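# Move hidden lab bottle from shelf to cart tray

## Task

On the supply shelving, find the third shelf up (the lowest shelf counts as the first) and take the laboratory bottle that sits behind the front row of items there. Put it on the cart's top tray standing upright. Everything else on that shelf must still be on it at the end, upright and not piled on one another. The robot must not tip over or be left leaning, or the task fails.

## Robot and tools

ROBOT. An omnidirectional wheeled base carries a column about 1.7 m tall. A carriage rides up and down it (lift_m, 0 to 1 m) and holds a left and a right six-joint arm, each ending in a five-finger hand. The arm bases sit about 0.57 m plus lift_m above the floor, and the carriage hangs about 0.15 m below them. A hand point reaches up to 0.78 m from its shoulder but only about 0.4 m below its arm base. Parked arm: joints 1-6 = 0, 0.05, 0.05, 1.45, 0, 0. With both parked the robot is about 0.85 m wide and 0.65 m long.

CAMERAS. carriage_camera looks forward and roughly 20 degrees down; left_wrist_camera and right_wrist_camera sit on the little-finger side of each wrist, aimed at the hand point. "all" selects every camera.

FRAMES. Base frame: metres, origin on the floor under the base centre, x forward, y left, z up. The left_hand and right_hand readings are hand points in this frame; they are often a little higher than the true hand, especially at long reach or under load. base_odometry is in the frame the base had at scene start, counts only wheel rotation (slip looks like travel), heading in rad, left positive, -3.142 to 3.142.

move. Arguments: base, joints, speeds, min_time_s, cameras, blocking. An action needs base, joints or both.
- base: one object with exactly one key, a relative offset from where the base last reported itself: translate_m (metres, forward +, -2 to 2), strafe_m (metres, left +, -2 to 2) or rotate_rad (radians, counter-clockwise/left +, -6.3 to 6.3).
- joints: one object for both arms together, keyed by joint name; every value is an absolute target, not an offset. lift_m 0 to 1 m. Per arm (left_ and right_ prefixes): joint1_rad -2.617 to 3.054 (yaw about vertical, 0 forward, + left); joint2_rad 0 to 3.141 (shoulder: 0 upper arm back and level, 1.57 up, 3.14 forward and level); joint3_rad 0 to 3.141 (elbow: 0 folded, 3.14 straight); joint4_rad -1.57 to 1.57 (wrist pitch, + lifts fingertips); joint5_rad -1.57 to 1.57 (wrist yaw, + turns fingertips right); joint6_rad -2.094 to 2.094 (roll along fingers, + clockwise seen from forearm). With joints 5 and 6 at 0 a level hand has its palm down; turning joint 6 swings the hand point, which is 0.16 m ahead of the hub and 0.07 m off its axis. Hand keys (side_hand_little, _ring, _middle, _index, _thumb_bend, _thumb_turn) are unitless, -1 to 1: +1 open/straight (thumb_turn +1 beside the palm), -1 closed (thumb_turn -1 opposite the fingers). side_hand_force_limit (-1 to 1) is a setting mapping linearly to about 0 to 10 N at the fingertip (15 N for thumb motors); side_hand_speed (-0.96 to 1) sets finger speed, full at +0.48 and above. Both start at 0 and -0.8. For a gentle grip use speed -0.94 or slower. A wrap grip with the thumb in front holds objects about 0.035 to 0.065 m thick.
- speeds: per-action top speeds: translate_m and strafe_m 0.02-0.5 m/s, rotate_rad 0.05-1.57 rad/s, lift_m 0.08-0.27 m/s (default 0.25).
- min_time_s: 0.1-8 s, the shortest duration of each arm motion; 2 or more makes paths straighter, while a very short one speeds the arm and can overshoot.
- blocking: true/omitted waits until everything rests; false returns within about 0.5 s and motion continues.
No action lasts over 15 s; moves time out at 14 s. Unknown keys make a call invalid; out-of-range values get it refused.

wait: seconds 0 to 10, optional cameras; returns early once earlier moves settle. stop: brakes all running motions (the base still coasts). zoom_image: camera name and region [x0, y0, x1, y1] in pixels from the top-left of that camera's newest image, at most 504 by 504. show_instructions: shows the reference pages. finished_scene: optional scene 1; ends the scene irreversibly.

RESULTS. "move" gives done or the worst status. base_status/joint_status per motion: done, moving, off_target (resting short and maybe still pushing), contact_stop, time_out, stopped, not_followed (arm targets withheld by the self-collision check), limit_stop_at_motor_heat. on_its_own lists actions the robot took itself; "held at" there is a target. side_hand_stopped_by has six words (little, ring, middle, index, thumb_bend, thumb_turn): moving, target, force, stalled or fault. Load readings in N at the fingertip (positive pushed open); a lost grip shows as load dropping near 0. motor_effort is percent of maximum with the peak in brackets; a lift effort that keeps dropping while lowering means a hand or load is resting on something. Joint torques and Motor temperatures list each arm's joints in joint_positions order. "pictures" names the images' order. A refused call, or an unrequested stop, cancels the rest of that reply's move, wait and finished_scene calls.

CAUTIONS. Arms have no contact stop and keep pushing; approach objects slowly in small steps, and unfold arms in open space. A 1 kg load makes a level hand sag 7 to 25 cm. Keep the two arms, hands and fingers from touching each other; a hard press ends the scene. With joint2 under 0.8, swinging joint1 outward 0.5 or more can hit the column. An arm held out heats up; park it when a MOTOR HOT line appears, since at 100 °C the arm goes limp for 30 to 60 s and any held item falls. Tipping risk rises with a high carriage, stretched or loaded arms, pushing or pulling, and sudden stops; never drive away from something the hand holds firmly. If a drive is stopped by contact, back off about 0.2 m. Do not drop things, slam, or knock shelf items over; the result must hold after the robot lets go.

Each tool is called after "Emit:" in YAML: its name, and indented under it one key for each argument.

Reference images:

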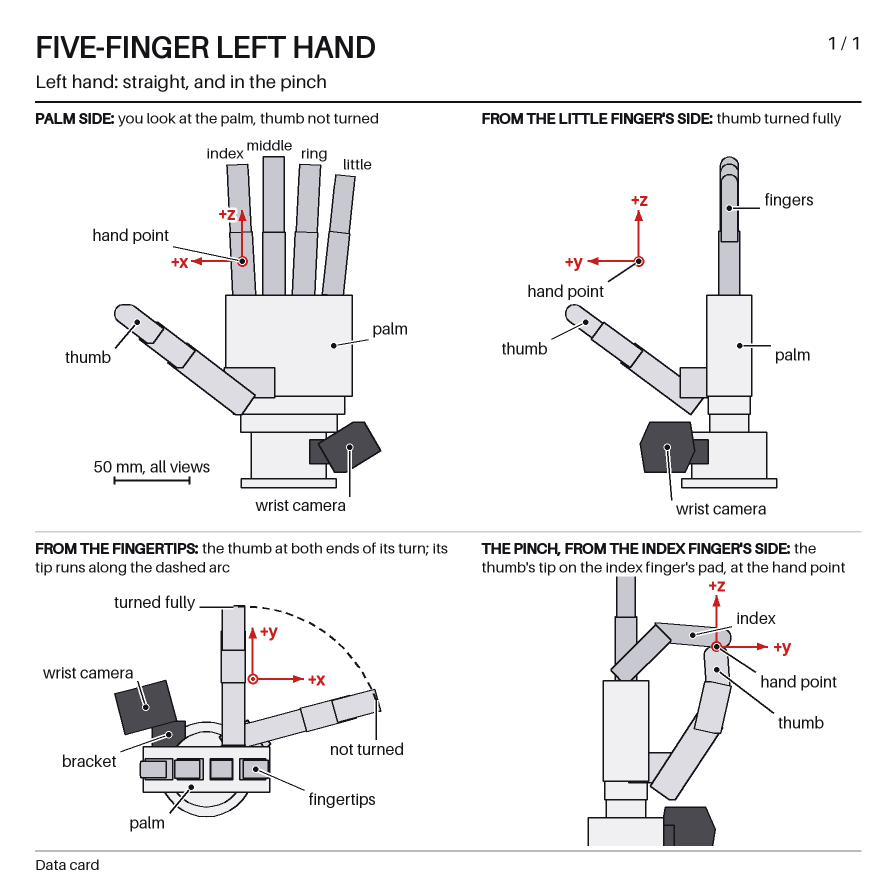

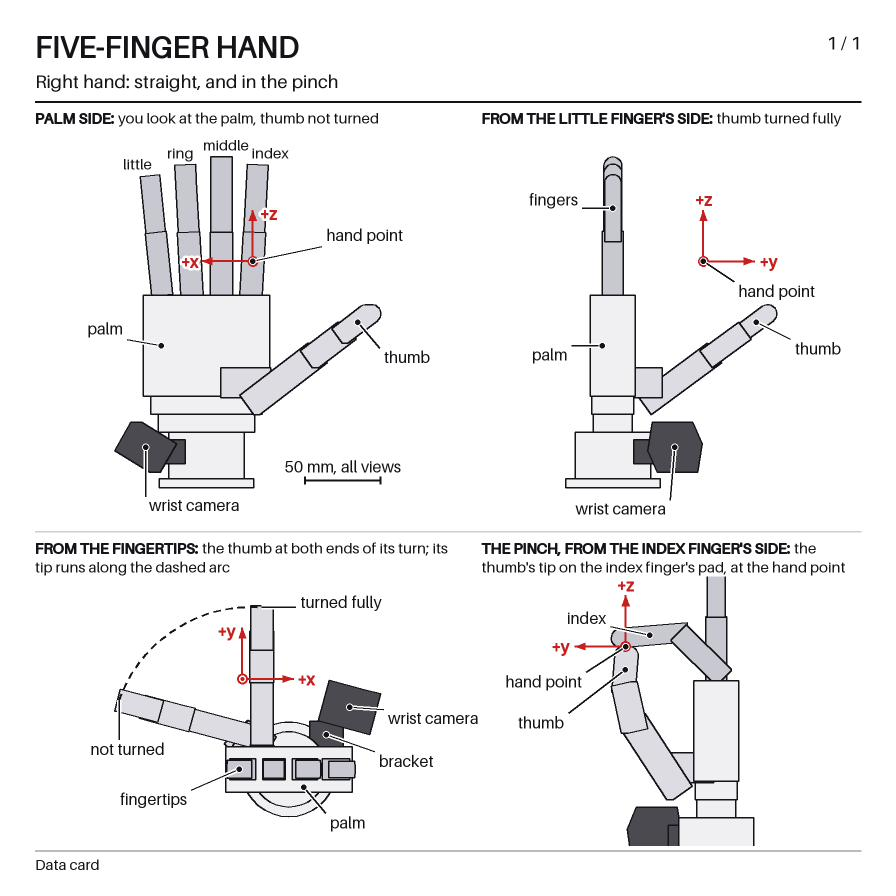

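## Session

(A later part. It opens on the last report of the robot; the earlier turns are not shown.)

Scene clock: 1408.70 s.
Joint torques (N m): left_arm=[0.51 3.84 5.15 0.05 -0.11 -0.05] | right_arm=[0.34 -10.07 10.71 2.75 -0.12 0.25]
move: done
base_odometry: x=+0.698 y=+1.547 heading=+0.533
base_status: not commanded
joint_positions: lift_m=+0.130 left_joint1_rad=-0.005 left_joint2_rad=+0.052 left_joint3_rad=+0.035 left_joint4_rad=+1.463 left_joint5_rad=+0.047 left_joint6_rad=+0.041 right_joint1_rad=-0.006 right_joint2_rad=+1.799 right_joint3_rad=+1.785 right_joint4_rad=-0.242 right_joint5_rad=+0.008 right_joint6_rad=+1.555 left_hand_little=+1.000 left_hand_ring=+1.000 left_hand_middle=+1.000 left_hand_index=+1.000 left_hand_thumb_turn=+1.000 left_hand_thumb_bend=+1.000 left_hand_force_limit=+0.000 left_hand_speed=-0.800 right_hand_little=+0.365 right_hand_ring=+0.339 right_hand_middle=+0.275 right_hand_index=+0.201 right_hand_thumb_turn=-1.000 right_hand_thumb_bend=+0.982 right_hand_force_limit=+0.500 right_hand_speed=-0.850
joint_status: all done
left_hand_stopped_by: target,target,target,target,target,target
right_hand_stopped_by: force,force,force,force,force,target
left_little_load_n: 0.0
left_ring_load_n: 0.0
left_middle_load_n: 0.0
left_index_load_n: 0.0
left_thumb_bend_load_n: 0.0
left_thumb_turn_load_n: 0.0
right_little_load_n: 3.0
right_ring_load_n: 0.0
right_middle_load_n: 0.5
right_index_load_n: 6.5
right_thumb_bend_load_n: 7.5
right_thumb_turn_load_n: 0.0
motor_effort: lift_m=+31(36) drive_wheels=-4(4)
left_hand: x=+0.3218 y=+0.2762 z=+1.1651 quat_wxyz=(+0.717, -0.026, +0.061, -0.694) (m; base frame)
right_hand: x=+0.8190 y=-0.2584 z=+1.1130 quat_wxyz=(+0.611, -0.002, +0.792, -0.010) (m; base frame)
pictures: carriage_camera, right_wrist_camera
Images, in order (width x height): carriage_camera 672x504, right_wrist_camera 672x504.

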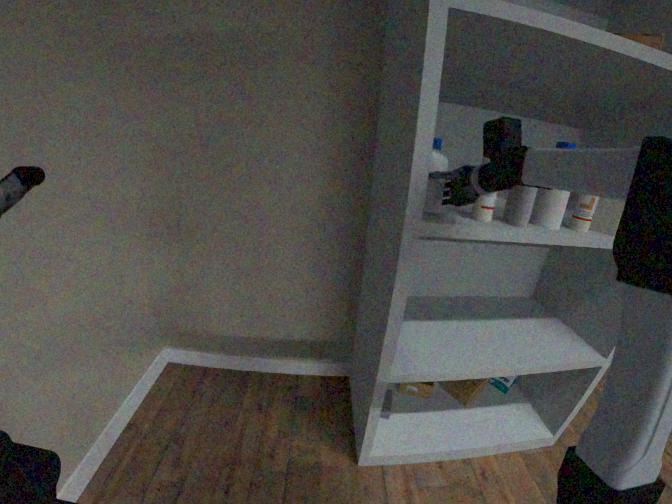

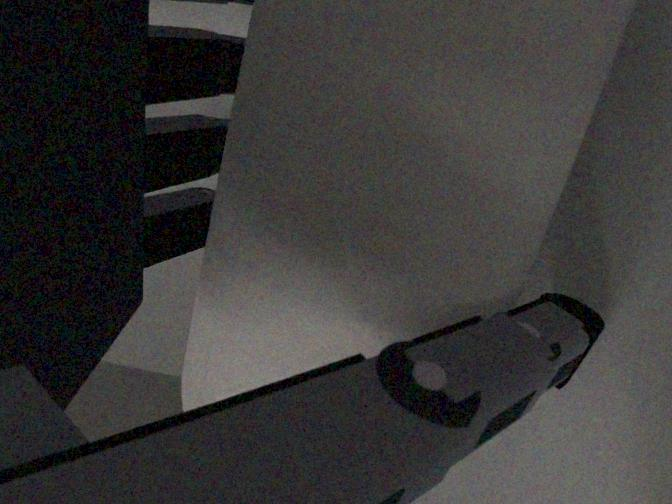

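Emit:
move:
  joints: {"lift_m": 0.155}
  speeds: {"lift_m": 0.08}
  cameras: ["right_wrist_camera", "carriage_camera"]

Emit:
zoom_image:
  camera: "carriage_camera"
  region: [380, 90, 580, 290]

Scene clock: 1415.17 s.
Joint torques (N m): left_arm=[0.5 3.86 5.15 0.05 -0.11 -0.05] | right_arm=[0.32 -10.4 10.7 2.91 -0.13 0.27]
move: done
base_odometry: x=+0.698 y=+1.547 heading=+0.533
base_status: not commanded
joint_positions: lift_m=+0.155 left_joint1_rad=-0.005 left_joint2_rad=+0.052 left_joint3_rad=+0.035 left_joint4_rad=+1.463 left_joint5_rad=+0.047 left_joint6_rad=+0.041 right_joint1_rad=-0.006 right_joint2_rad=+1.803 right_joint3_rad=+1.785 right_joint4_rad=-0.253 right_joint5_rad=+0.008 right_joint6_rad=+1.553 left_hand_little=+1.000 left_hand_ring=+1.000 left_hand_middle=+1.000 left_hand_index=+1.000 left_hand_thumb_turn=+1.000 left_hand_thumb_bend=+1.000 left_hand_force_limit=+0.000 left_hand_speed=-0.800 right_hand_little=+0.365 right_hand_ring=+0.339 right_hand_middle=+0.275 right_hand_index=+0.201 right_hand_thumb_turn=-1.000 right_hand_thumb_bend=+0.982 right_hand_force_limit=+0.500 right_hand_speed=-0.850
joint_status: all done
left_hand_stopped_by: target,target,target,target,target,target
right_hand_stopped_by: force,force,force,force,force,target
left_little_load_n: 0.0
left_ring_load_n: 0.0
left_middle_load_n: 0.0
left_index_load_n: 0.0
left_thumb_bend_load_n: -0.5
left_thumb_turn_load_n: 0.0
right_little_load_n: 3.5
right_ring_load_n: 0.0
right_middle_load_n: 0.5
right_index_load_n: 6.5
right_thumb_bend_load_n: 7.5
right_thumb_turn_load_n: 0.0
motor_effort: lift_m=+30(37) drive_wheels=-4(4)
left_hand: x=+0.3218 y=+0.2762 z=+1.1902 quat_wxyz=(+0.717, -0.026, +0.061, -0.694) (m; base frame)
right_hand: x=+0.8194 y=-0.2583 z=+1.1328 quat_wxyz=(+0.605, -0.002, +0.796, -0.010) (m; base frame)
pictures: carriage_camera, right_wrist_camera
Images, in order (width x height): carriage_camera 672x504, right_wrist_camera 672x504.

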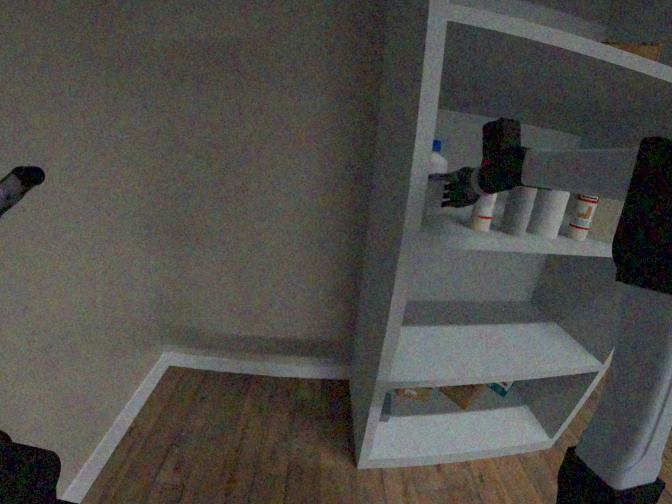

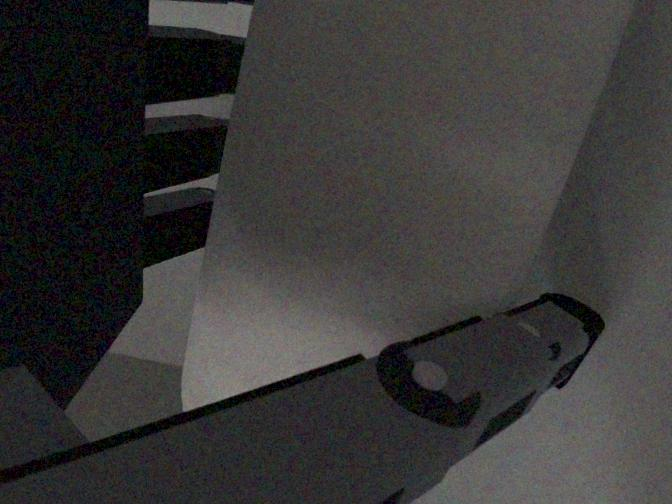

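Scaled by 2.520.

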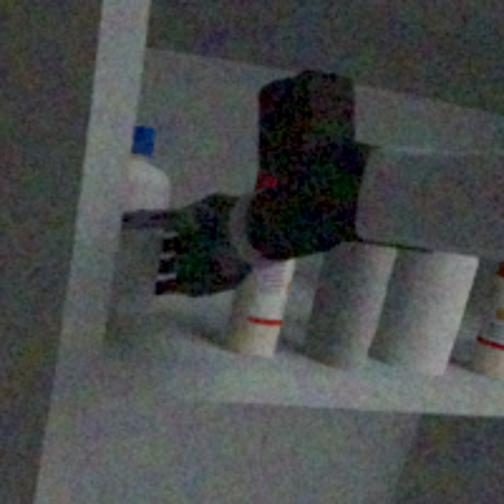

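Emit:
move:
  base: {"translate_m": -0.1}
  speeds: {"translate_m": 0.06}
  cameras: ["right_wrist_camera", "carriage_camera"]

Emit:
move:
  base: {"translate_m": -0.25}
  speeds: {"translate_m": 0.12}
  cameras: ["right_wrist_camera", "carriage_camera"]

Scene clock: 1424.10 s.
Joint torques (N m): left_arm=[0.51 3.92 5.15 0.05 -0.11 -0.05] | right_arm=[0.36 -10.37 10.7 2.9 -0.14 0.26]
Motor temperatures (°C): left_arm=[19 27 30 17 17 19] | right_arm=[19 36 40 43 20 16]
move: done
base_odometry: x=+0.612 y=+1.496 heading=+0.533
base_status: done
joint_positions: lift_m=+0.155 left_joint1_rad=-0.005 left_joint2_rad=+0.052 left_joint3_rad=+0.035 left_joint4_rad=+1.463 left_joint5_rad=+0.047 left_joint6_rad=+0.041 right_joint1_rad=-0.006 right_joint2_rad=+1.803 right_joint3_rad=+1.785 right_joint4_rad=-0.258 right_joint5_rad=+0.009 right_joint6_rad=+1.552 left_hand_little=+1.000 left_hand_ring=+1.000 left_hand_middle=+1.000 left_hand_index=+1.000 left_hand_thumb_turn=+1.000 left_hand_thumb_bend=+1.000 left_hand_force_limit=+0.000 left_hand_speed=-0.800 right_hand_little=+0.365 right_hand_ring=+0.339 right_hand_middle=+0.275 right_hand_index=+0.201 right_hand_thumb_turn=-1.000 right_hand_thumb_bend=+0.982 right_hand_force_limit=+0.500 right_hand_speed=-0.850
joint_status: not commanded
left_hand_stopped_by: target,target,target,target,target,target
right_hand_stopped_by: force,force,force,force,force,target
left_little_load_n: 0.0
left_ring_load_n: 0.0
left_middle_load_n: 0.0
left_index_load_n: 0.0
left_thumb_bend_load_n: 0.0
left_thumb_turn_load_n: 0.0
right_little_load_n: 3.5
right_ring_load_n: 0.0
right_middle_load_n: 0.5
right_index_load_n: 7.0
right_thumb_bend_load_n: 7.5
right_thumb_turn_load_n: 0.5
motor_effort: lift_m=+30(31) drive_wheels=-6(18)
left_hand: x=+0.3218 y=+0.2762 z=+1.1902 quat_wxyz=(+0.717, -0.026, +0.061, -0.694) (m; base frame)
right_hand: x=+0.8193 y=-0.2585 z=+1.1316 quat_wxyz=(+0.603, -0.002, +0.798, -0.011) (m; base frame)
pictures: carriage_camera, right_wrist_camera
Images, in order (width x height): carriage_camera 672x504, right_wrist_camera 672x504.

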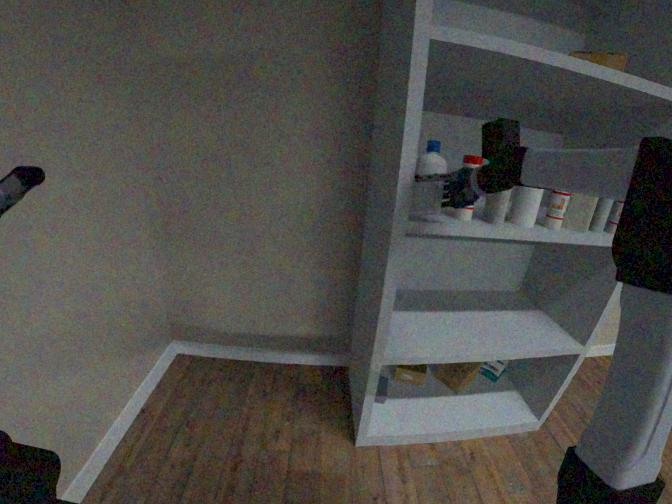

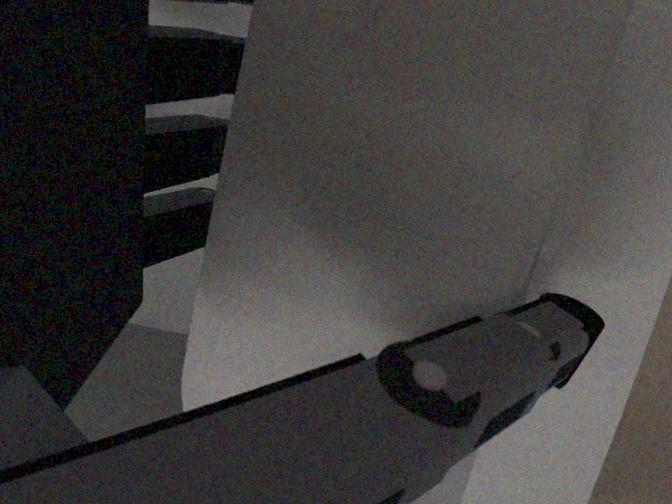

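Scene clock: 1426.97 s.
Joint torques (N m): left_arm=[0.5 3.9 5.16 0.06 -0.11 -0.05] | right_arm=[0.34 -10.54 10.76 2.93 -0.13 0.27]
move: done
base_odometry: x=+0.397 y=+1.369 heading=+0.533
base_status: done
joint_positions: lift_m=+0.155 left_joint1_rad=-0.005 left_joint2_rad=+0.052 left_joint3_rad=+0.035 left_joint4_rad=+1.462 left_joint5_rad=+0.047 left_joint6_rad=+0.041 right_joint1_rad=-0.006 right_joint2_rad=+1.803 right_joint3_rad=+1.785 right_joint4_rad=-0.258 right_joint5_rad=+0.009 right_joint6_rad=+1.552 left_hand_little=+1.000 left_hand_ring=+1.000 left_hand_middle=+1.000 left_hand_index=+1.000 left_hand_thumb_turn=+1.000 left_hand_thumb_bend=+1.000 left_hand_force_limit=+0.000 left_hand_speed=-0.800 right_hand_little=+0.365 right_hand_ring=+0.339 right_hand_middle=+0.275 right_hand_index=+0.201 right_hand_thumb_turn=-1.000 right_hand_thumb_bend=+0.982 right_hand_force_limit=+0.500 right_hand_speed=-0.850
joint_status: not commanded
left_hand_stopped_by: target,target,target,target,target,target
right_hand_stopped_by: force,force,force,force,force,target
left_little_load_n: 0.0
left_ring_load_n: 0.0
left_middle_load_n: 0.0
left_index_load_n: 0.0
left_thumb_bend_load_n: 0.0
left_thumb_turn_load_n: 0.0
right_little_load_n: 3.5
right_ring_load_n: 0.0
right_middle_load_n: 0.5
right_index_load_n: 6.5
right_thumb_bend_load_n: 8.0
right_thumb_turn_load_n: 0.0
motor_effort: lift_m=+30(31) drive_wheels=-2(14)
left_hand: x=+0.3220 y=+0.2762 z=+1.1901 quat_wxyz=(+0.717, -0.026, +0.061, -0.694) (m; base frame)
right_hand: x=+0.8195 y=-0.2585 z=+1.1311 quat_wxyz=(+0.603, -0.002, +0.798, -0.011) (m; base frame)
pictures: carriage_camera, right_wrist_camera
Images, in order (width x height): carriage_camera 672x504, right_wrist_camera 672x504.

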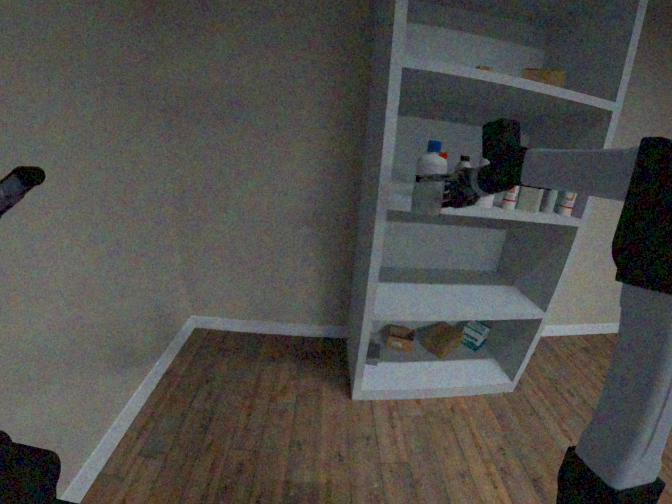

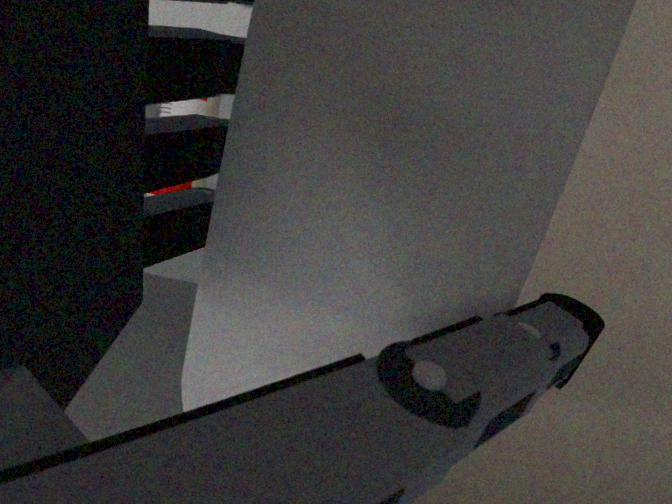

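Emit:
move:
  joints: {"right_joint2_rad": 1.3, "right_joint3_rad": 1.3, "right_joint4_rad": -0.09}
  min_time_s: 2.5
  cameras: ["carriage_camera", "right_wrist_camera"]

Emit:
move:
  base: {"rotate_rad": -1.57}
  speeds: {"rotate_rad": 0.5}
  cameras: ["carriage_camera"]

Scene clock: 1461.20 s.
Joint torques (N m): left_arm=[0.5 3.9 5.15 0.06 -0.11 -0.05] | right_arm=[0.34 -10.76 10.17 3.02 -0.14 0.27]
Motor temperatures (°C): left_arm=[19 27 30 17 17 19] | right_arm=[19 37 40 49 20 16]
move: off_target
base_odometry: x=+0.397 y=+1.369 heading=+0.533
base_status: not commanded
joint_positions: lift_m=+0.155 left_joint1_rad=-0.005 left_joint2_rad=+0.052 left_joint3_rad=+0.035 left_joint4_rad=+1.462 left_joint5_rad=+0.047 left_joint6_rad=+0.041 right_joint1_rad=-0.006 right_joint2_rad=+1.349 right_joint3_rad=+1.291 right_joint4_rad=-0.190 right_joint5_rad=+0.009 right_joint6_rad=+1.552 left_hand_little=+1.000 left_hand_ring=+1.000 left_hand_middle=+1.000 left_hand_index=+1.000 left_hand_thumb_turn=+1.000 left_hand_thumb_bend=+1.000 left_hand_force_limit=+0.000 left_hand_speed=-0.800 right_hand_little=+0.365 right_hand_ring=+0.339 right_hand_middle=+0.275 right_hand_index=+0.201 right_hand_thumb_turn=-1.000 right_hand_thumb_bend=+0.982 right_hand_force_limit=+0.500 right_hand_speed=-0.850
joint_status: right_joint4_rad off_target (ended at -0.190, target -0.090); the others done
left_hand_stopped_by: target,target,target,target,target,target
right_hand_stopped_by: force,force,force,force,force,target
left_little_load_n: 0.0
left_ring_load_n: 0.0
left_middle_load_n: 0.0
left_index_load_n: 0.0
left_thumb_bend_load_n: 0.0
left_thumb_turn_load_n: 0.0
right_little_load_n: 3.5
right_ring_load_n: 0.0
right_middle_load_n: 0.5
right_index_load_n: 6.5
right_thumb_bend_load_n: 7.5
right_thumb_turn_load_n: 0.0
motor_effort: lift_m=+30(31) drive_wheels=-1(2)
left_hand: x=+0.3220 y=+0.2762 z=+1.1901 quat_wxyz=(+0.717, -0.026, +0.061, -0.694) (m; base frame)
right_hand: x=+0.7037 y=-0.2578 z=+1.1296 quat_wxyz=(+0.614, -0.002, +0.789, -0.011) (m; base frame)
pictures: carriage_camera, right_wrist_camera
Images, in order (width x height): carriage_camera 672x504, right_wrist_camera 672x504.

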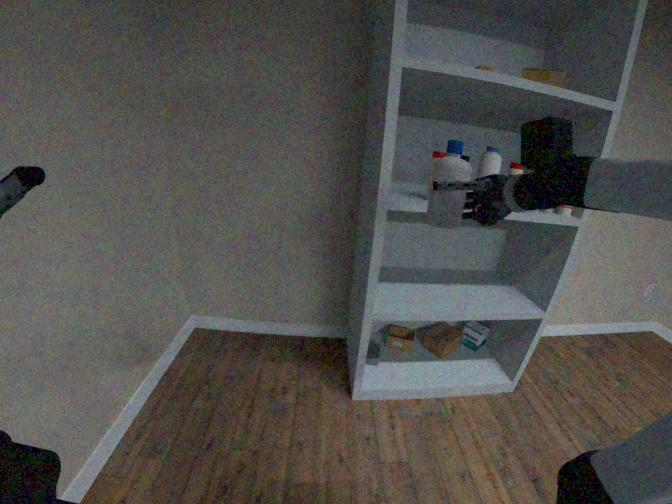

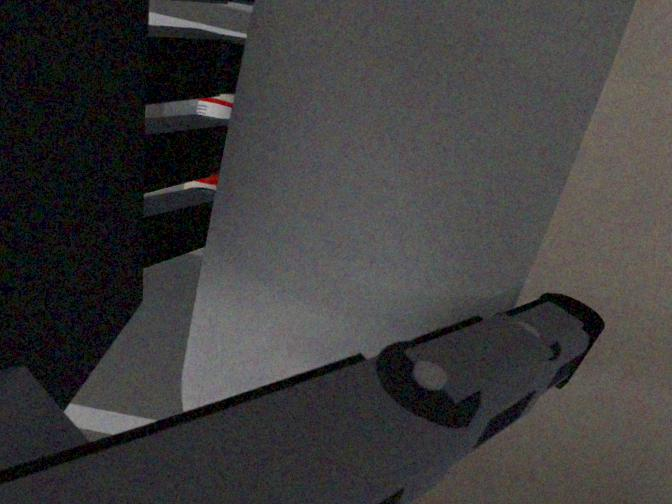

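Scene clock: 1465.27 s.
Joint torques (N m): left_arm=[0.51 3.9 5.15 0.06 -0.11 -0.06] | right_arm=[-0.31 -10.76 10.17 2.99 -0.12 0.27]
move: done
base_odometry: x=+0.397 y=+1.369 heading=-1.036
base_status: done
joint_positions: lift_m=+0.155 left_joint1_rad=-0.005 left_joint2_rad=+0.052 left_joint3_rad=+0.035 left_joint4_rad=+1.462 left_joint5_rad=+0.047 left_joint6_rad=+0.041 right_joint1_rad=+0.000 right_joint2_rad=+1.349 right_joint3_rad=+1.291 right_joint4_rad=-0.185 right_joint5_rad=+0.008 right_joint6_rad=+1.552 left_hand_little=+1.000 left_hand_ring=+1.000 left_hand_middle=+1.000 left_hand_index=+1.000 left_hand_thumb_turn=+1.000 left_hand_thumb_bend=+1.000 left_hand_force_limit=+0.000 left_hand_speed=-0.800 right_hand_little=+0.365 right_hand_ring=+0.339 right_hand_middle=+0.275 right_hand_index=+0.201 right_hand_thumb_turn=-1.000 right_hand_thumb_bend=+0.982 right_hand_force_limit=+0.500 right_hand_speed=-0.850
joint_status: not commanded
left_hand_stopped_by: target,target,target,target,target,target
right_hand_stopped_by: force,force,force,force,force,target
left_little_load_n: 0.0
left_ring_load_n: 0.0
left_middle_load_n: 0.0
left_index_load_n: 0.0
left_thumb_bend_load_n: 0.0
left_thumb_turn_load_n: 0.0
right_little_load_n: 3.0
right_ring_load_n: 0.0
right_middle_load_n: 0.5
right_index_load_n: 6.5
right_thumb_bend_load_n: 7.5
right_thumb_turn_load_n: 0.5
motor_effort: lift_m=+30(31) drive_wheels=+6(14)
left_hand: x=+0.3220 y=+0.2762 z=+1.1901 quat_wxyz=(+0.717, -0.026, +0.061, -0.694) (m; base frame)
right_hand: x=+0.7035 y=-0.2548 z=+1.1309 quat_wxyz=(+0.616, -0.005, +0.788, -0.009) (m; base frame)
pictures: carriage_camera
Images, in order (width x height): carriage_camera 672x504.

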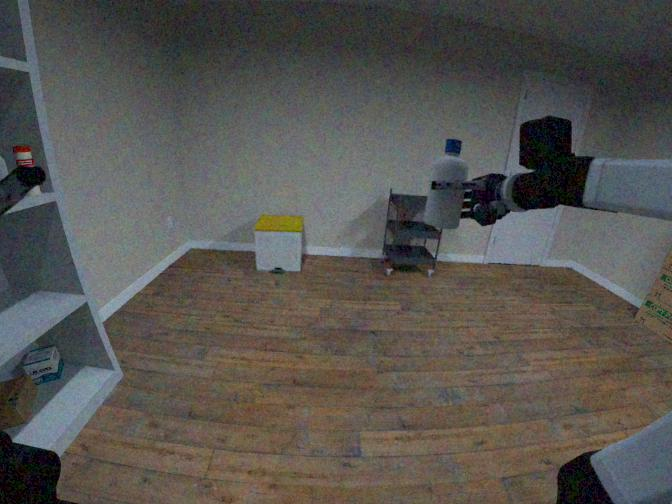

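Emit:
move:
  base: {"translate_m": 1.2}
  speeds: {"translate_m": 0.3}

Emit:
move:
  base: {"strafe_m": -0.3}
  speeds: {"strafe_m": 0.2}
  joints: {"right_joint4_rad": -0.03}
  min_time_s: 1.5
  cameras: ["carriage_camera", "right_wrist_camera"]

Scene clock: 1478.50 s.
Joint torques (N m): left_arm=[0.51 3.9 5.15 0.05 -0.11 -0.06] | right_arm=[-0.28 -10.44 10.19 2.96 -0.12 0.28]
move: done
base_odometry: x=+1.007 y=+0.335 heading=-1.037
base_status: done
joint_positions: lift_m=+0.155 left_joint1_rad=-0.005 left_joint2_rad=+0.052 left_joint3_rad=+0.035 left_joint4_rad=+1.463 left_joint5_rad=+0.047 left_joint6_rad=+0.041 right_joint1_rad=+0.000 right_joint2_rad=+1.346 right_joint3_rad=+1.291 right_joint4_rad=-0.182 right_joint5_rad=+0.008 right_joint6_rad=+1.552 left_hand_little=+1.000 left_hand_ring=+1.000 left_hand_middle=+1.000 left_hand_index=+1.000 left_hand_thumb_turn=+1.000 left_hand_thumb_bend=+1.000 left_hand_force_limit=+0.000 left_hand_speed=-0.800 right_hand_little=+0.365 right_hand_ring=+0.339 right_hand_middle=+0.275 right_hand_index=+0.201 right_hand_thumb_turn=-1.000 right_hand_thumb_bend=+0.982 right_hand_force_limit=+0.500 right_hand_speed=-0.850
joint_status: not commanded
left_hand_stopped_by: target,target,target,target,target,target
right_hand_stopped_by: force,force,force,force,force,target
left_little_load_n: 0.0
left_ring_load_n: 0.0
left_middle_load_n: 0.0
left_index_load_n: 0.0
left_thumb_bend_load_n: 0.0
left_thumb_turn_load_n: 0.0
right_little_load_n: 3.0
right_ring_load_n: 0.0
right_middle_load_n: 0.5
right_index_load_n: 6.5
right_thumb_bend_load_n: 7.5
right_thumb_turn_load_n: 0.0
motor_effort: lift_m=+30(31) drive_wheels=-8(23)
left_hand: x=+0.3218 y=+0.2762 z=+1.1902 quat_wxyz=(+0.717, -0.026, +0.061, -0.694) (m; base frame)
right_hand: x=+0.7028 y=-0.2548 z=+1.1331 quat_wxyz=(+0.618, -0.005, +0.786, -0.009) (m; base frame)
pictures: none

Scene clock: 1481.10 s.
Joint torques (N m): left_arm=[0.51 3.9 5.15 0.05 -0.11 -0.05] | right_arm=[-0.12 -10.39 10.19 3.05 -0.13 0.28]
move: off_target
base_odometry: x=+0.749 y=+0.183 heading=-1.037
base_status: done
joint_positions: lift_m=+0.155 left_joint1_rad=-0.005 left_joint2_rad=+0.052 left_joint3_rad=+0.035 left_joint4_rad=+1.463 left_joint5_rad=+0.047 left_joint6_rad=+0.041 right_joint1_rad=-0.001 right_joint2_rad=+1.345 right_joint3_rad=+1.291 right_joint4_rad=-0.130 right_joint5_rad=+0.008 right_joint6_rad=+1.551 left_hand_little=+1.000 left_hand_ring=+1.000 left_hand_middle=+1.000 left_hand_index=+1.000 left_hand_thumb_turn=+1.000 left_hand_thumb_bend=+1.000 left_hand_force_limit=+0.000 left_hand_speed=-0.800 right_hand_little=+0.365 right_hand_ring=+0.339 right_hand_middle=+0.275 right_hand_index=+0.201 right_hand_thumb_turn=-1.000 right_hand_thumb_bend=+0.982 right_hand_force_limit=+0.500 right_hand_speed=-0.850
joint_status: right_joint4_rad off_target (ended at -0.130, target -0.030)
left_hand_stopped_by: target,target,target,target,target,target
right_hand_stopped_by: force,force,force,force,force,target
left_little_load_n: 0.0
left_ring_load_n: 0.0
left_middle_load_n: 0.0
left_index_load_n: 0.0
left_thumb_bend_load_n: 0.0
left_thumb_turn_load_n: 0.0
right_little_load_n: 3.0
right_ring_load_n: 0.0
right_middle_load_n: 0.5
right_index_load_n: 6.5
right_thumb_bend_load_n: 7.5
right_thumb_turn_load_n: 0.0
motor_effort: lift_m=+30(31) drive_wheels=-3(15)
left_hand: x=+0.3218 y=+0.2762 z=+1.1902 quat_wxyz=(+0.717, -0.026, +0.061, -0.694) (m; base frame)
right_hand: x=+0.7041 y=-0.2554 z=+1.1474 quat_wxyz=(+0.639, -0.004, +0.769, -0.010) (m; base frame)
pictures: carriage_camera, right_wrist_camera
Images, in order (width x height): carriage_camera 672x504, right_wrist_camera 672x504.

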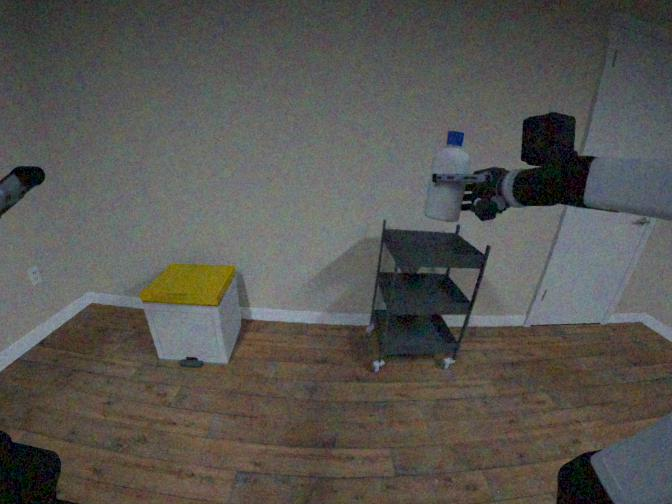

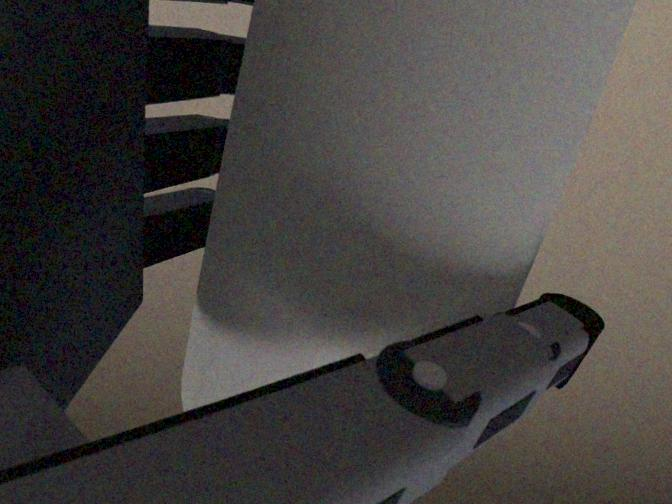

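Emit:
zoom_image:
  camera: "carriage_camera"
  region: [350, 190, 520, 380]

Scaled by 2.653.

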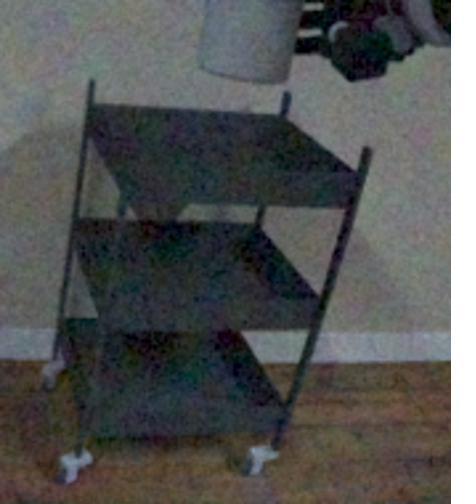

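Emit:
move:
  base: {"strafe_m": -0.27}
  speeds: {"strafe_m": 0.2}

Emit:
move:
  base: {"translate_m": 0.45}
  speeds: {"translate_m": 0.2}
  cameras: ["carriage_camera"]

Emit:
zoom_image:
  camera: "carriage_camera"
  region: [280, 150, 560, 430]

Scene clock: 1507.90 s.
Joint torques (N m): left_arm=[0.51 3.9 5.15 0.05 -0.11 -0.05] | right_arm=[-0.23 -10.37 10.18 3.02 -0.12 0.28]
move: done
base_odometry: x=+0.516 y=+0.045 heading=-1.037
base_status: done
joint_positions: lift_m=+0.155 left_joint1_rad=-0.005 left_joint2_rad=+0.052 left_joint3_rad=+0.035 left_joint4_rad=+1.463 left_joint5_rad=+0.047 left_joint6_rad=+0.041 right_joint1_rad=-0.001 right_joint2_rad=+1.345 right_joint3_rad=+1.291 right_joint4_rad=-0.127 right_joint5_rad=+0.008 right_joint6_rad=+1.551 left_hand_little=+1.000 left_hand_ring=+1.000 left_hand_middle=+1.000 left_hand_index=+1.000 left_hand_thumb_turn=+1.000 left_hand_thumb_bend=+1.000 left_hand_force_limit=+0.000 left_hand_speed=-0.800 right_hand_little=+0.365 right_hand_ring=+0.339 right_hand_middle=+0.275 right_hand_index=+0.201 right_hand_thumb_turn=-1.000 right_hand_thumb_bend=+0.982 right_hand_force_limit=+0.500 right_hand_speed=-0.850
joint_status: not commanded
left_hand_stopped_by: target,target,target,target,target,target
right_hand_stopped_by: force,force,force,force,force,target
left_little_load_n: -0.5
left_ring_load_n: -0.5
left_middle_load_n: 0.0
left_index_load_n: 0.0
left_thumb_bend_load_n: 0.5
left_thumb_turn_load_n: 0.0
right_little_load_n: 3.0
right_ring_load_n: 0.0
right_middle_load_n: 0.5
right_index_load_n: 6.5
right_thumb_bend_load_n: 7.5
right_thumb_turn_load_n: 0.0
motor_effort: lift_m=+30(31) drive_wheels=-2(14)
left_hand: x=+0.3218 y=+0.2762 z=+1.1902 quat_wxyz=(+0.717, -0.026, +0.061, -0.694) (m; base frame)
right_hand: x=+0.7041 y=-0.2553 z=+1.1483 quat_wxyz=(+0.640, -0.004, +0.768, -0.010) (m; base frame)
pictures: none

Scene clock: 1511.23 s.
Joint torques (N m): left_arm=[0.51 3.9 5.15 0.03 -0.1 -0.05] | right_arm=[-0.12 -10.35 10.17 2.98 -0.12 0.28]
Motor temperatures (°C): left_arm=[19 27 30 17 17 19] | right_arm=[19 39 39 54 20 16]
move: done
base_odometry: x=+0.745 y=-0.343 heading=-1.037
base_status: done
joint_positions: lift_m=+0.155 left_joint1_rad=-0.005 left_joint2_rad=+0.052 left_joint3_rad=+0.035 left_joint4_rad=+1.464 left_joint5_rad=+0.047 left_joint6_rad=+0.041 right_joint1_rad=-0.001 right_joint2_rad=+1.345 right_joint3_rad=+1.291 right_joint4_rad=-0.124 right_joint5_rad=+0.008 right_joint6_rad=+1.551 left_hand_little=+1.000 left_hand_ring=+1.000 left_hand_middle=+1.000 left_hand_index=+1.000 left_hand_thumb_turn=+1.000 left_hand_thumb_bend=+1.000 left_hand_force_limit=+0.000 left_hand_speed=-0.800 right_hand_little=+0.365 right_hand_ring=+0.339 right_hand_middle=+0.275 right_hand_index=+0.201 right_hand_thumb_turn=-1.000 right_hand_thumb_bend=+0.982 right_hand_force_limit=+0.500 right_hand_speed=-0.850
joint_status: not commanded
left_hand_stopped_by: target,target,target,target,target,target
right_hand_stopped_by: force,force,force,force,force,target
left_little_load_n: 0.0
left_ring_load_n: 0.0
left_middle_load_n: 0.0
left_index_load_n: 0.0
left_thumb_bend_load_n: 0.0
left_thumb_turn_load_n: 0.0
right_little_load_n: 3.0
right_ring_load_n: 0.0
right_middle_load_n: 0.5
right_index_load_n: 6.5
right_thumb_bend_load_n: 8.0
right_thumb_turn_load_n: 0.5
motor_effort: lift_m=+30(31) drive_wheels=-5(14)
left_hand: x=+0.3217 y=+0.2762 z=+1.1902 quat_wxyz=(+0.717, -0.026, +0.061, -0.694) (m; base frame)
right_hand: x=+0.7041 y=-0.2553 z=+1.1492 quat_wxyz=(+0.641, -0.004, +0.767, -0.010) (m; base frame)
pictures: carriage_camera
Images, in order (width x height): carriage_camera 672x504.

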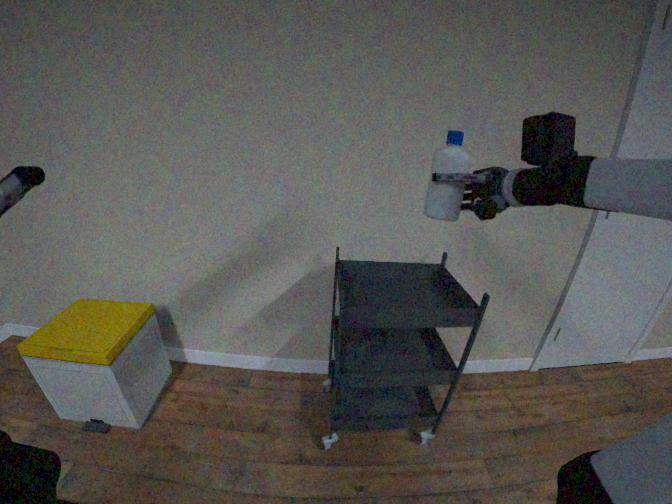

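Scaled by 1.800.

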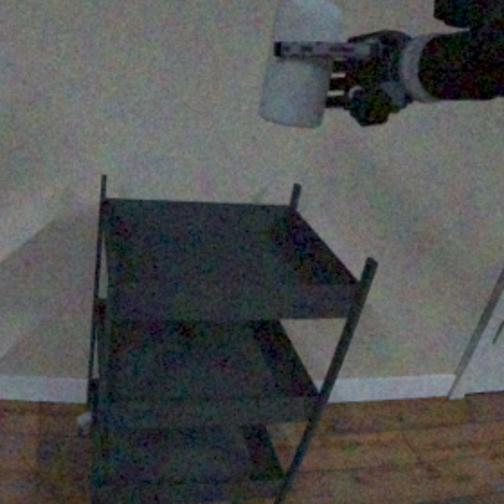

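Emit:
move:
  joints: {"right_joint2_rad": 2.45, "right_joint3_rad": 1.37, "right_joint4_rad": 0.93}
  min_time_s: 4
  cameras: ["carriage_camera", "right_wrist_camera"]

Scene clock: 1529.10 s.
Joint torques (N m): left_arm=[0.5 3.9 5.15 0.04 -0.1 -0.05] | right_arm=[-0.13 -11.44 10.21 2.6 -0.13 0.28]
Motor temperatures (°C): left_arm=[19 27 30 17 17 19] | right_arm=[19 38 40 55 20 16]
move: off_target
base_odometry: x=+0.745 y=-0.343 heading=-1.037
base_status: not commanded
joint_positions: lift_m=+0.155 left_joint1_rad=-0.005 left_joint2_rad=+0.052 left_joint3_rad=+0.035 left_joint4_rad=+1.464 left_joint5_rad=+0.047 left_joint6_rad=+0.041 right_joint1_rad=-0.001 right_joint2_rad=+2.432 right_joint3_rad=+1.338 right_joint4_rad=+0.876 right_joint5_rad=+0.008 right_joint6_rad=+1.551 left_hand_little=+1.000 left_hand_ring=+1.000 left_hand_middle=+1.000 left_hand_index=+1.000 left_hand_thumb_turn=+1.000 left_hand_thumb_bend=+1.000 left_hand_force_limit=+0.000 left_hand_speed=-0.800 right_hand_little=+0.365 right_hand_ring=+0.339 right_hand_middle=+0.275 right_hand_index=+0.201 right_hand_thumb_turn=-1.000 right_hand_thumb_bend=+0.982 right_hand_force_limit=+0.500 right_hand_speed=-0.850
joint_status: right_joint4_rad off_target (ended at +0.876, target +0.930); the others done
left_hand_stopped_by: target,target,target,target,target,target
right_hand_stopped_by: force,force,force,force,force,target
left_little_load_n: 0.0
left_ring_load_n: 0.0
left_middle_load_n: 0.0
left_index_load_n: 0.0
left_thumb_bend_load_n: 0.0
left_thumb_turn_load_n: 0.0
right_little_load_n: 0.0
right_ring_load_n: 0.0
right_middle_load_n: 0.0
right_index_load_n: 7.0
right_thumb_bend_load_n: 5.5
right_thumb_turn_load_n: -3.0
motor_effort: lift_m=+30(31) drive_wheels=-5(6)
left_hand: x=+0.3217 y=+0.2762 z=+1.1902 quat_wxyz=(+0.717, -0.026, +0.061, -0.694) (m; base frame)
right_hand: x=+0.8803 y=-0.2555 z=+0.8160 quat_wxyz=(+0.626, -0.005, +0.780, -0.010) (m; base frame)
pictures: carriage_camera, right_wrist_camera
Images, in order (width x height): carriage_camera 672x504, right_wrist_camera 672x504.

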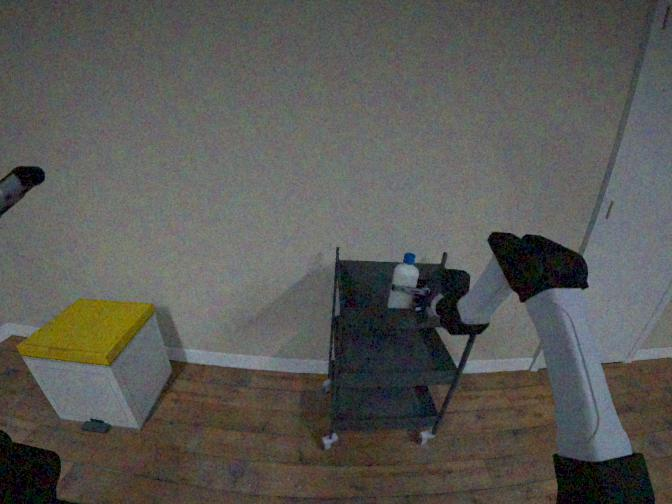

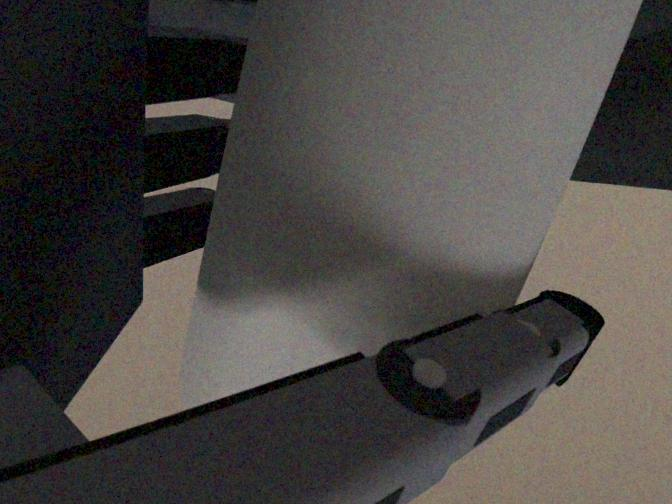

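Emit:
move:
  joints: {"lift_m": 0.26, "right_joint4_rad": 0.97}
  min_time_s: 1

Emit:
move:
  base: {"translate_m": 0.22}
  speeds: {"translate_m": 0.1}
  cameras: ["carriage_camera", "right_wrist_camera"]

Emit:
zoom_image:
  camera: "carriage_camera"
  region: [280, 230, 560, 480]

Scene clock: 1535.30 s.
Joint torques (N m): left_arm=[0.5 3.92 5.15 0.04 -0.11 -0.05] | right_arm=[-0.13 -14.19 10.04 2.94 -0.13 0.3]
move: off_target
base_odometry: x=+0.745 y=-0.343 heading=-1.037
base_status: not commanded
joint_positions: lift_m=+0.260 left_joint1_rad=-0.005 left_joint2_rad=+0.052 left_joint3_rad=+0.035 left_joint4_rad=+1.464 left_joint5_rad=+0.047 left_joint6_rad=+0.041 right_joint1_rad=-0.001 right_joint2_rad=+2.460 right_joint3_rad=+1.338 right_joint4_rad=+0.879 right_joint5_rad=+0.008 right_joint6_rad=+1.549 left_hand_little=+1.000 left_hand_ring=+1.000 left_hand_middle=+1.000 left_hand_index=+1.000 left_hand_thumb_turn=+1.000 left_hand_thumb_bend=+1.000 left_hand_force_limit=+0.000 left_hand_speed=-0.800 right_hand_little=+0.365 right_hand_ring=+0.339 right_hand_middle=+0.275 right_hand_index=+0.201 right_hand_thumb_turn=-1.000 right_hand_thumb_bend=+0.982 right_hand_force_limit=+0.500 right_hand_speed=-0.850
joint_status: right_joint4_rad off_target (ended at +0.879, target +0.970); the others done
left_hand_stopped_by: target,target,target,target,target,target
right_hand_stopped_by: force,force,force,force,force,target
left_little_load_n: 0.0
left_ring_load_n: 0.0
left_middle_load_n: 0.0
left_index_load_n: 0.0
left_thumb_bend_load_n: 0.0
left_thumb_turn_load_n: 0.0
right_little_load_n: 0.0
right_ring_load_n: 0.0
right_middle_load_n: 0.0
right_index_load_n: 7.5
right_thumb_bend_load_n: 5.5
right_thumb_turn_load_n: -2.5
motor_effort: lift_m=+31(37) drive_wheels=-4(5)
left_hand: x=+0.3217 y=+0.2762 z=+1.2952 quat_wxyz=(+0.717, -0.026, +0.061, -0.694) (m; base frame)
right_hand: x=+0.8788 y=-0.2555 z=+0.9042 quat_wxyz=(+0.616, -0.006, +0.788, -0.010) (m; base frame)
pictures: none

Scene clock: 1538.20 s.
Joint torques (N m): left_arm=[0.5 3.9 5.15 0.03 -0.11 -0.05] | right_arm=[-0.13 -14.24 10.06 2.94 -0.13 0.3]
move: done
base_odometry: x=+0.857 y=-0.532 heading=-1.038
base_status: done
joint_positions: lift_m=+0.260 left_joint1_rad=-0.005 left_joint2_rad=+0.052 left_joint3_rad=+0.035 left_joint4_rad=+1.464 left_joint5_rad=+0.047 left_joint6_rad=+0.041 right_joint1_rad=-0.001 right_joint2_rad=+2.460 right_joint3_rad=+1.338 right_joint4_rad=+0.880 right_joint5_rad=+0.008 right_joint6_rad=+1.549 left_hand_little=+1.000 left_hand_ring=+1.000 left_hand_middle=+1.000 left_hand_index=+1.000 left_hand_thumb_turn=+1.000 left_hand_thumb_bend=+1.000 left_hand_force_limit=+0.000 left_hand_speed=-0.800 right_hand_little=+0.365 right_hand_ring=+0.339 right_hand_middle=+0.275 right_hand_index=+0.201 right_hand_thumb_turn=-1.000 right_hand_thumb_bend=+0.982 right_hand_force_limit=+0.500 right_hand_speed=-0.850
joint_status: not commanded
left_hand_stopped_by: target,target,target,target,target,target
right_hand_stopped_by: force,force,force,force,force,target
left_little_load_n: 0.0
left_ring_load_n: 0.0
left_middle_load_n: 0.0
left_index_load_n: 0.0
left_thumb_bend_load_n: 0.0
left_thumb_turn_load_n: 0.0
right_little_load_n: 0.0
right_ring_load_n: 0.0
right_middle_load_n: 0.0
right_index_load_n: 7.5
right_thumb_bend_load_n: 5.5
right_thumb_turn_load_n: -2.5
motor_effort: lift_m=+31(31) drive_wheels=-5(15)
left_hand: x=+0.3217 y=+0.2762 z=+1.2952 quat_wxyz=(+0.717, -0.026, +0.061, -0.694) (m; base frame)
right_hand: x=+0.8788 y=-0.2555 z=+0.9044 quat_wxyz=(+0.616, -0.006, +0.787, -0.010) (m; base frame)
pictures: carriage_camera, right_wrist_camera
Images, in order (width x height): carriage_camera 672x504, right_wrist_camera 672x504.

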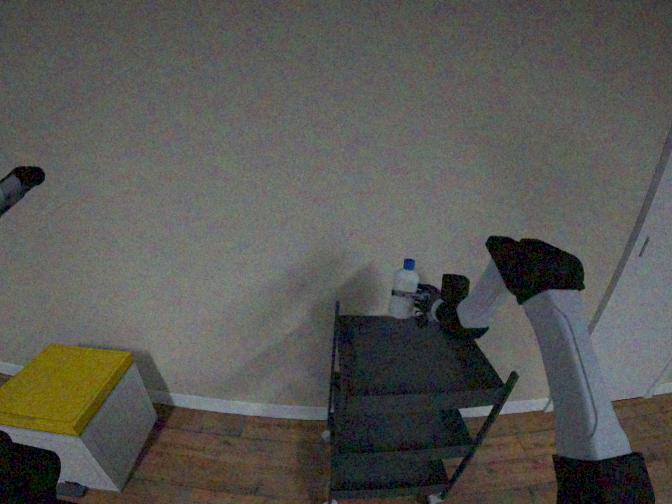

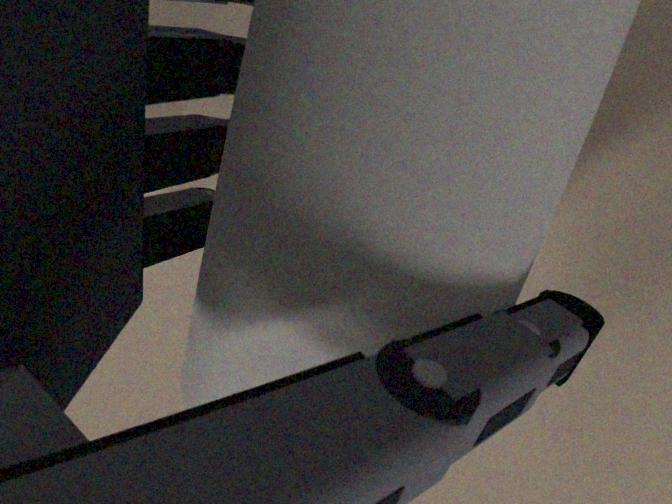

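Scaled by 1.800.

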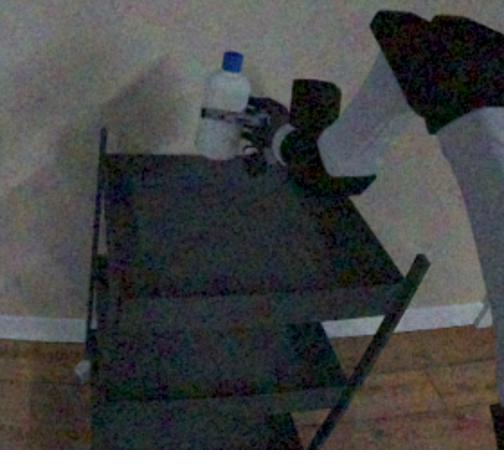

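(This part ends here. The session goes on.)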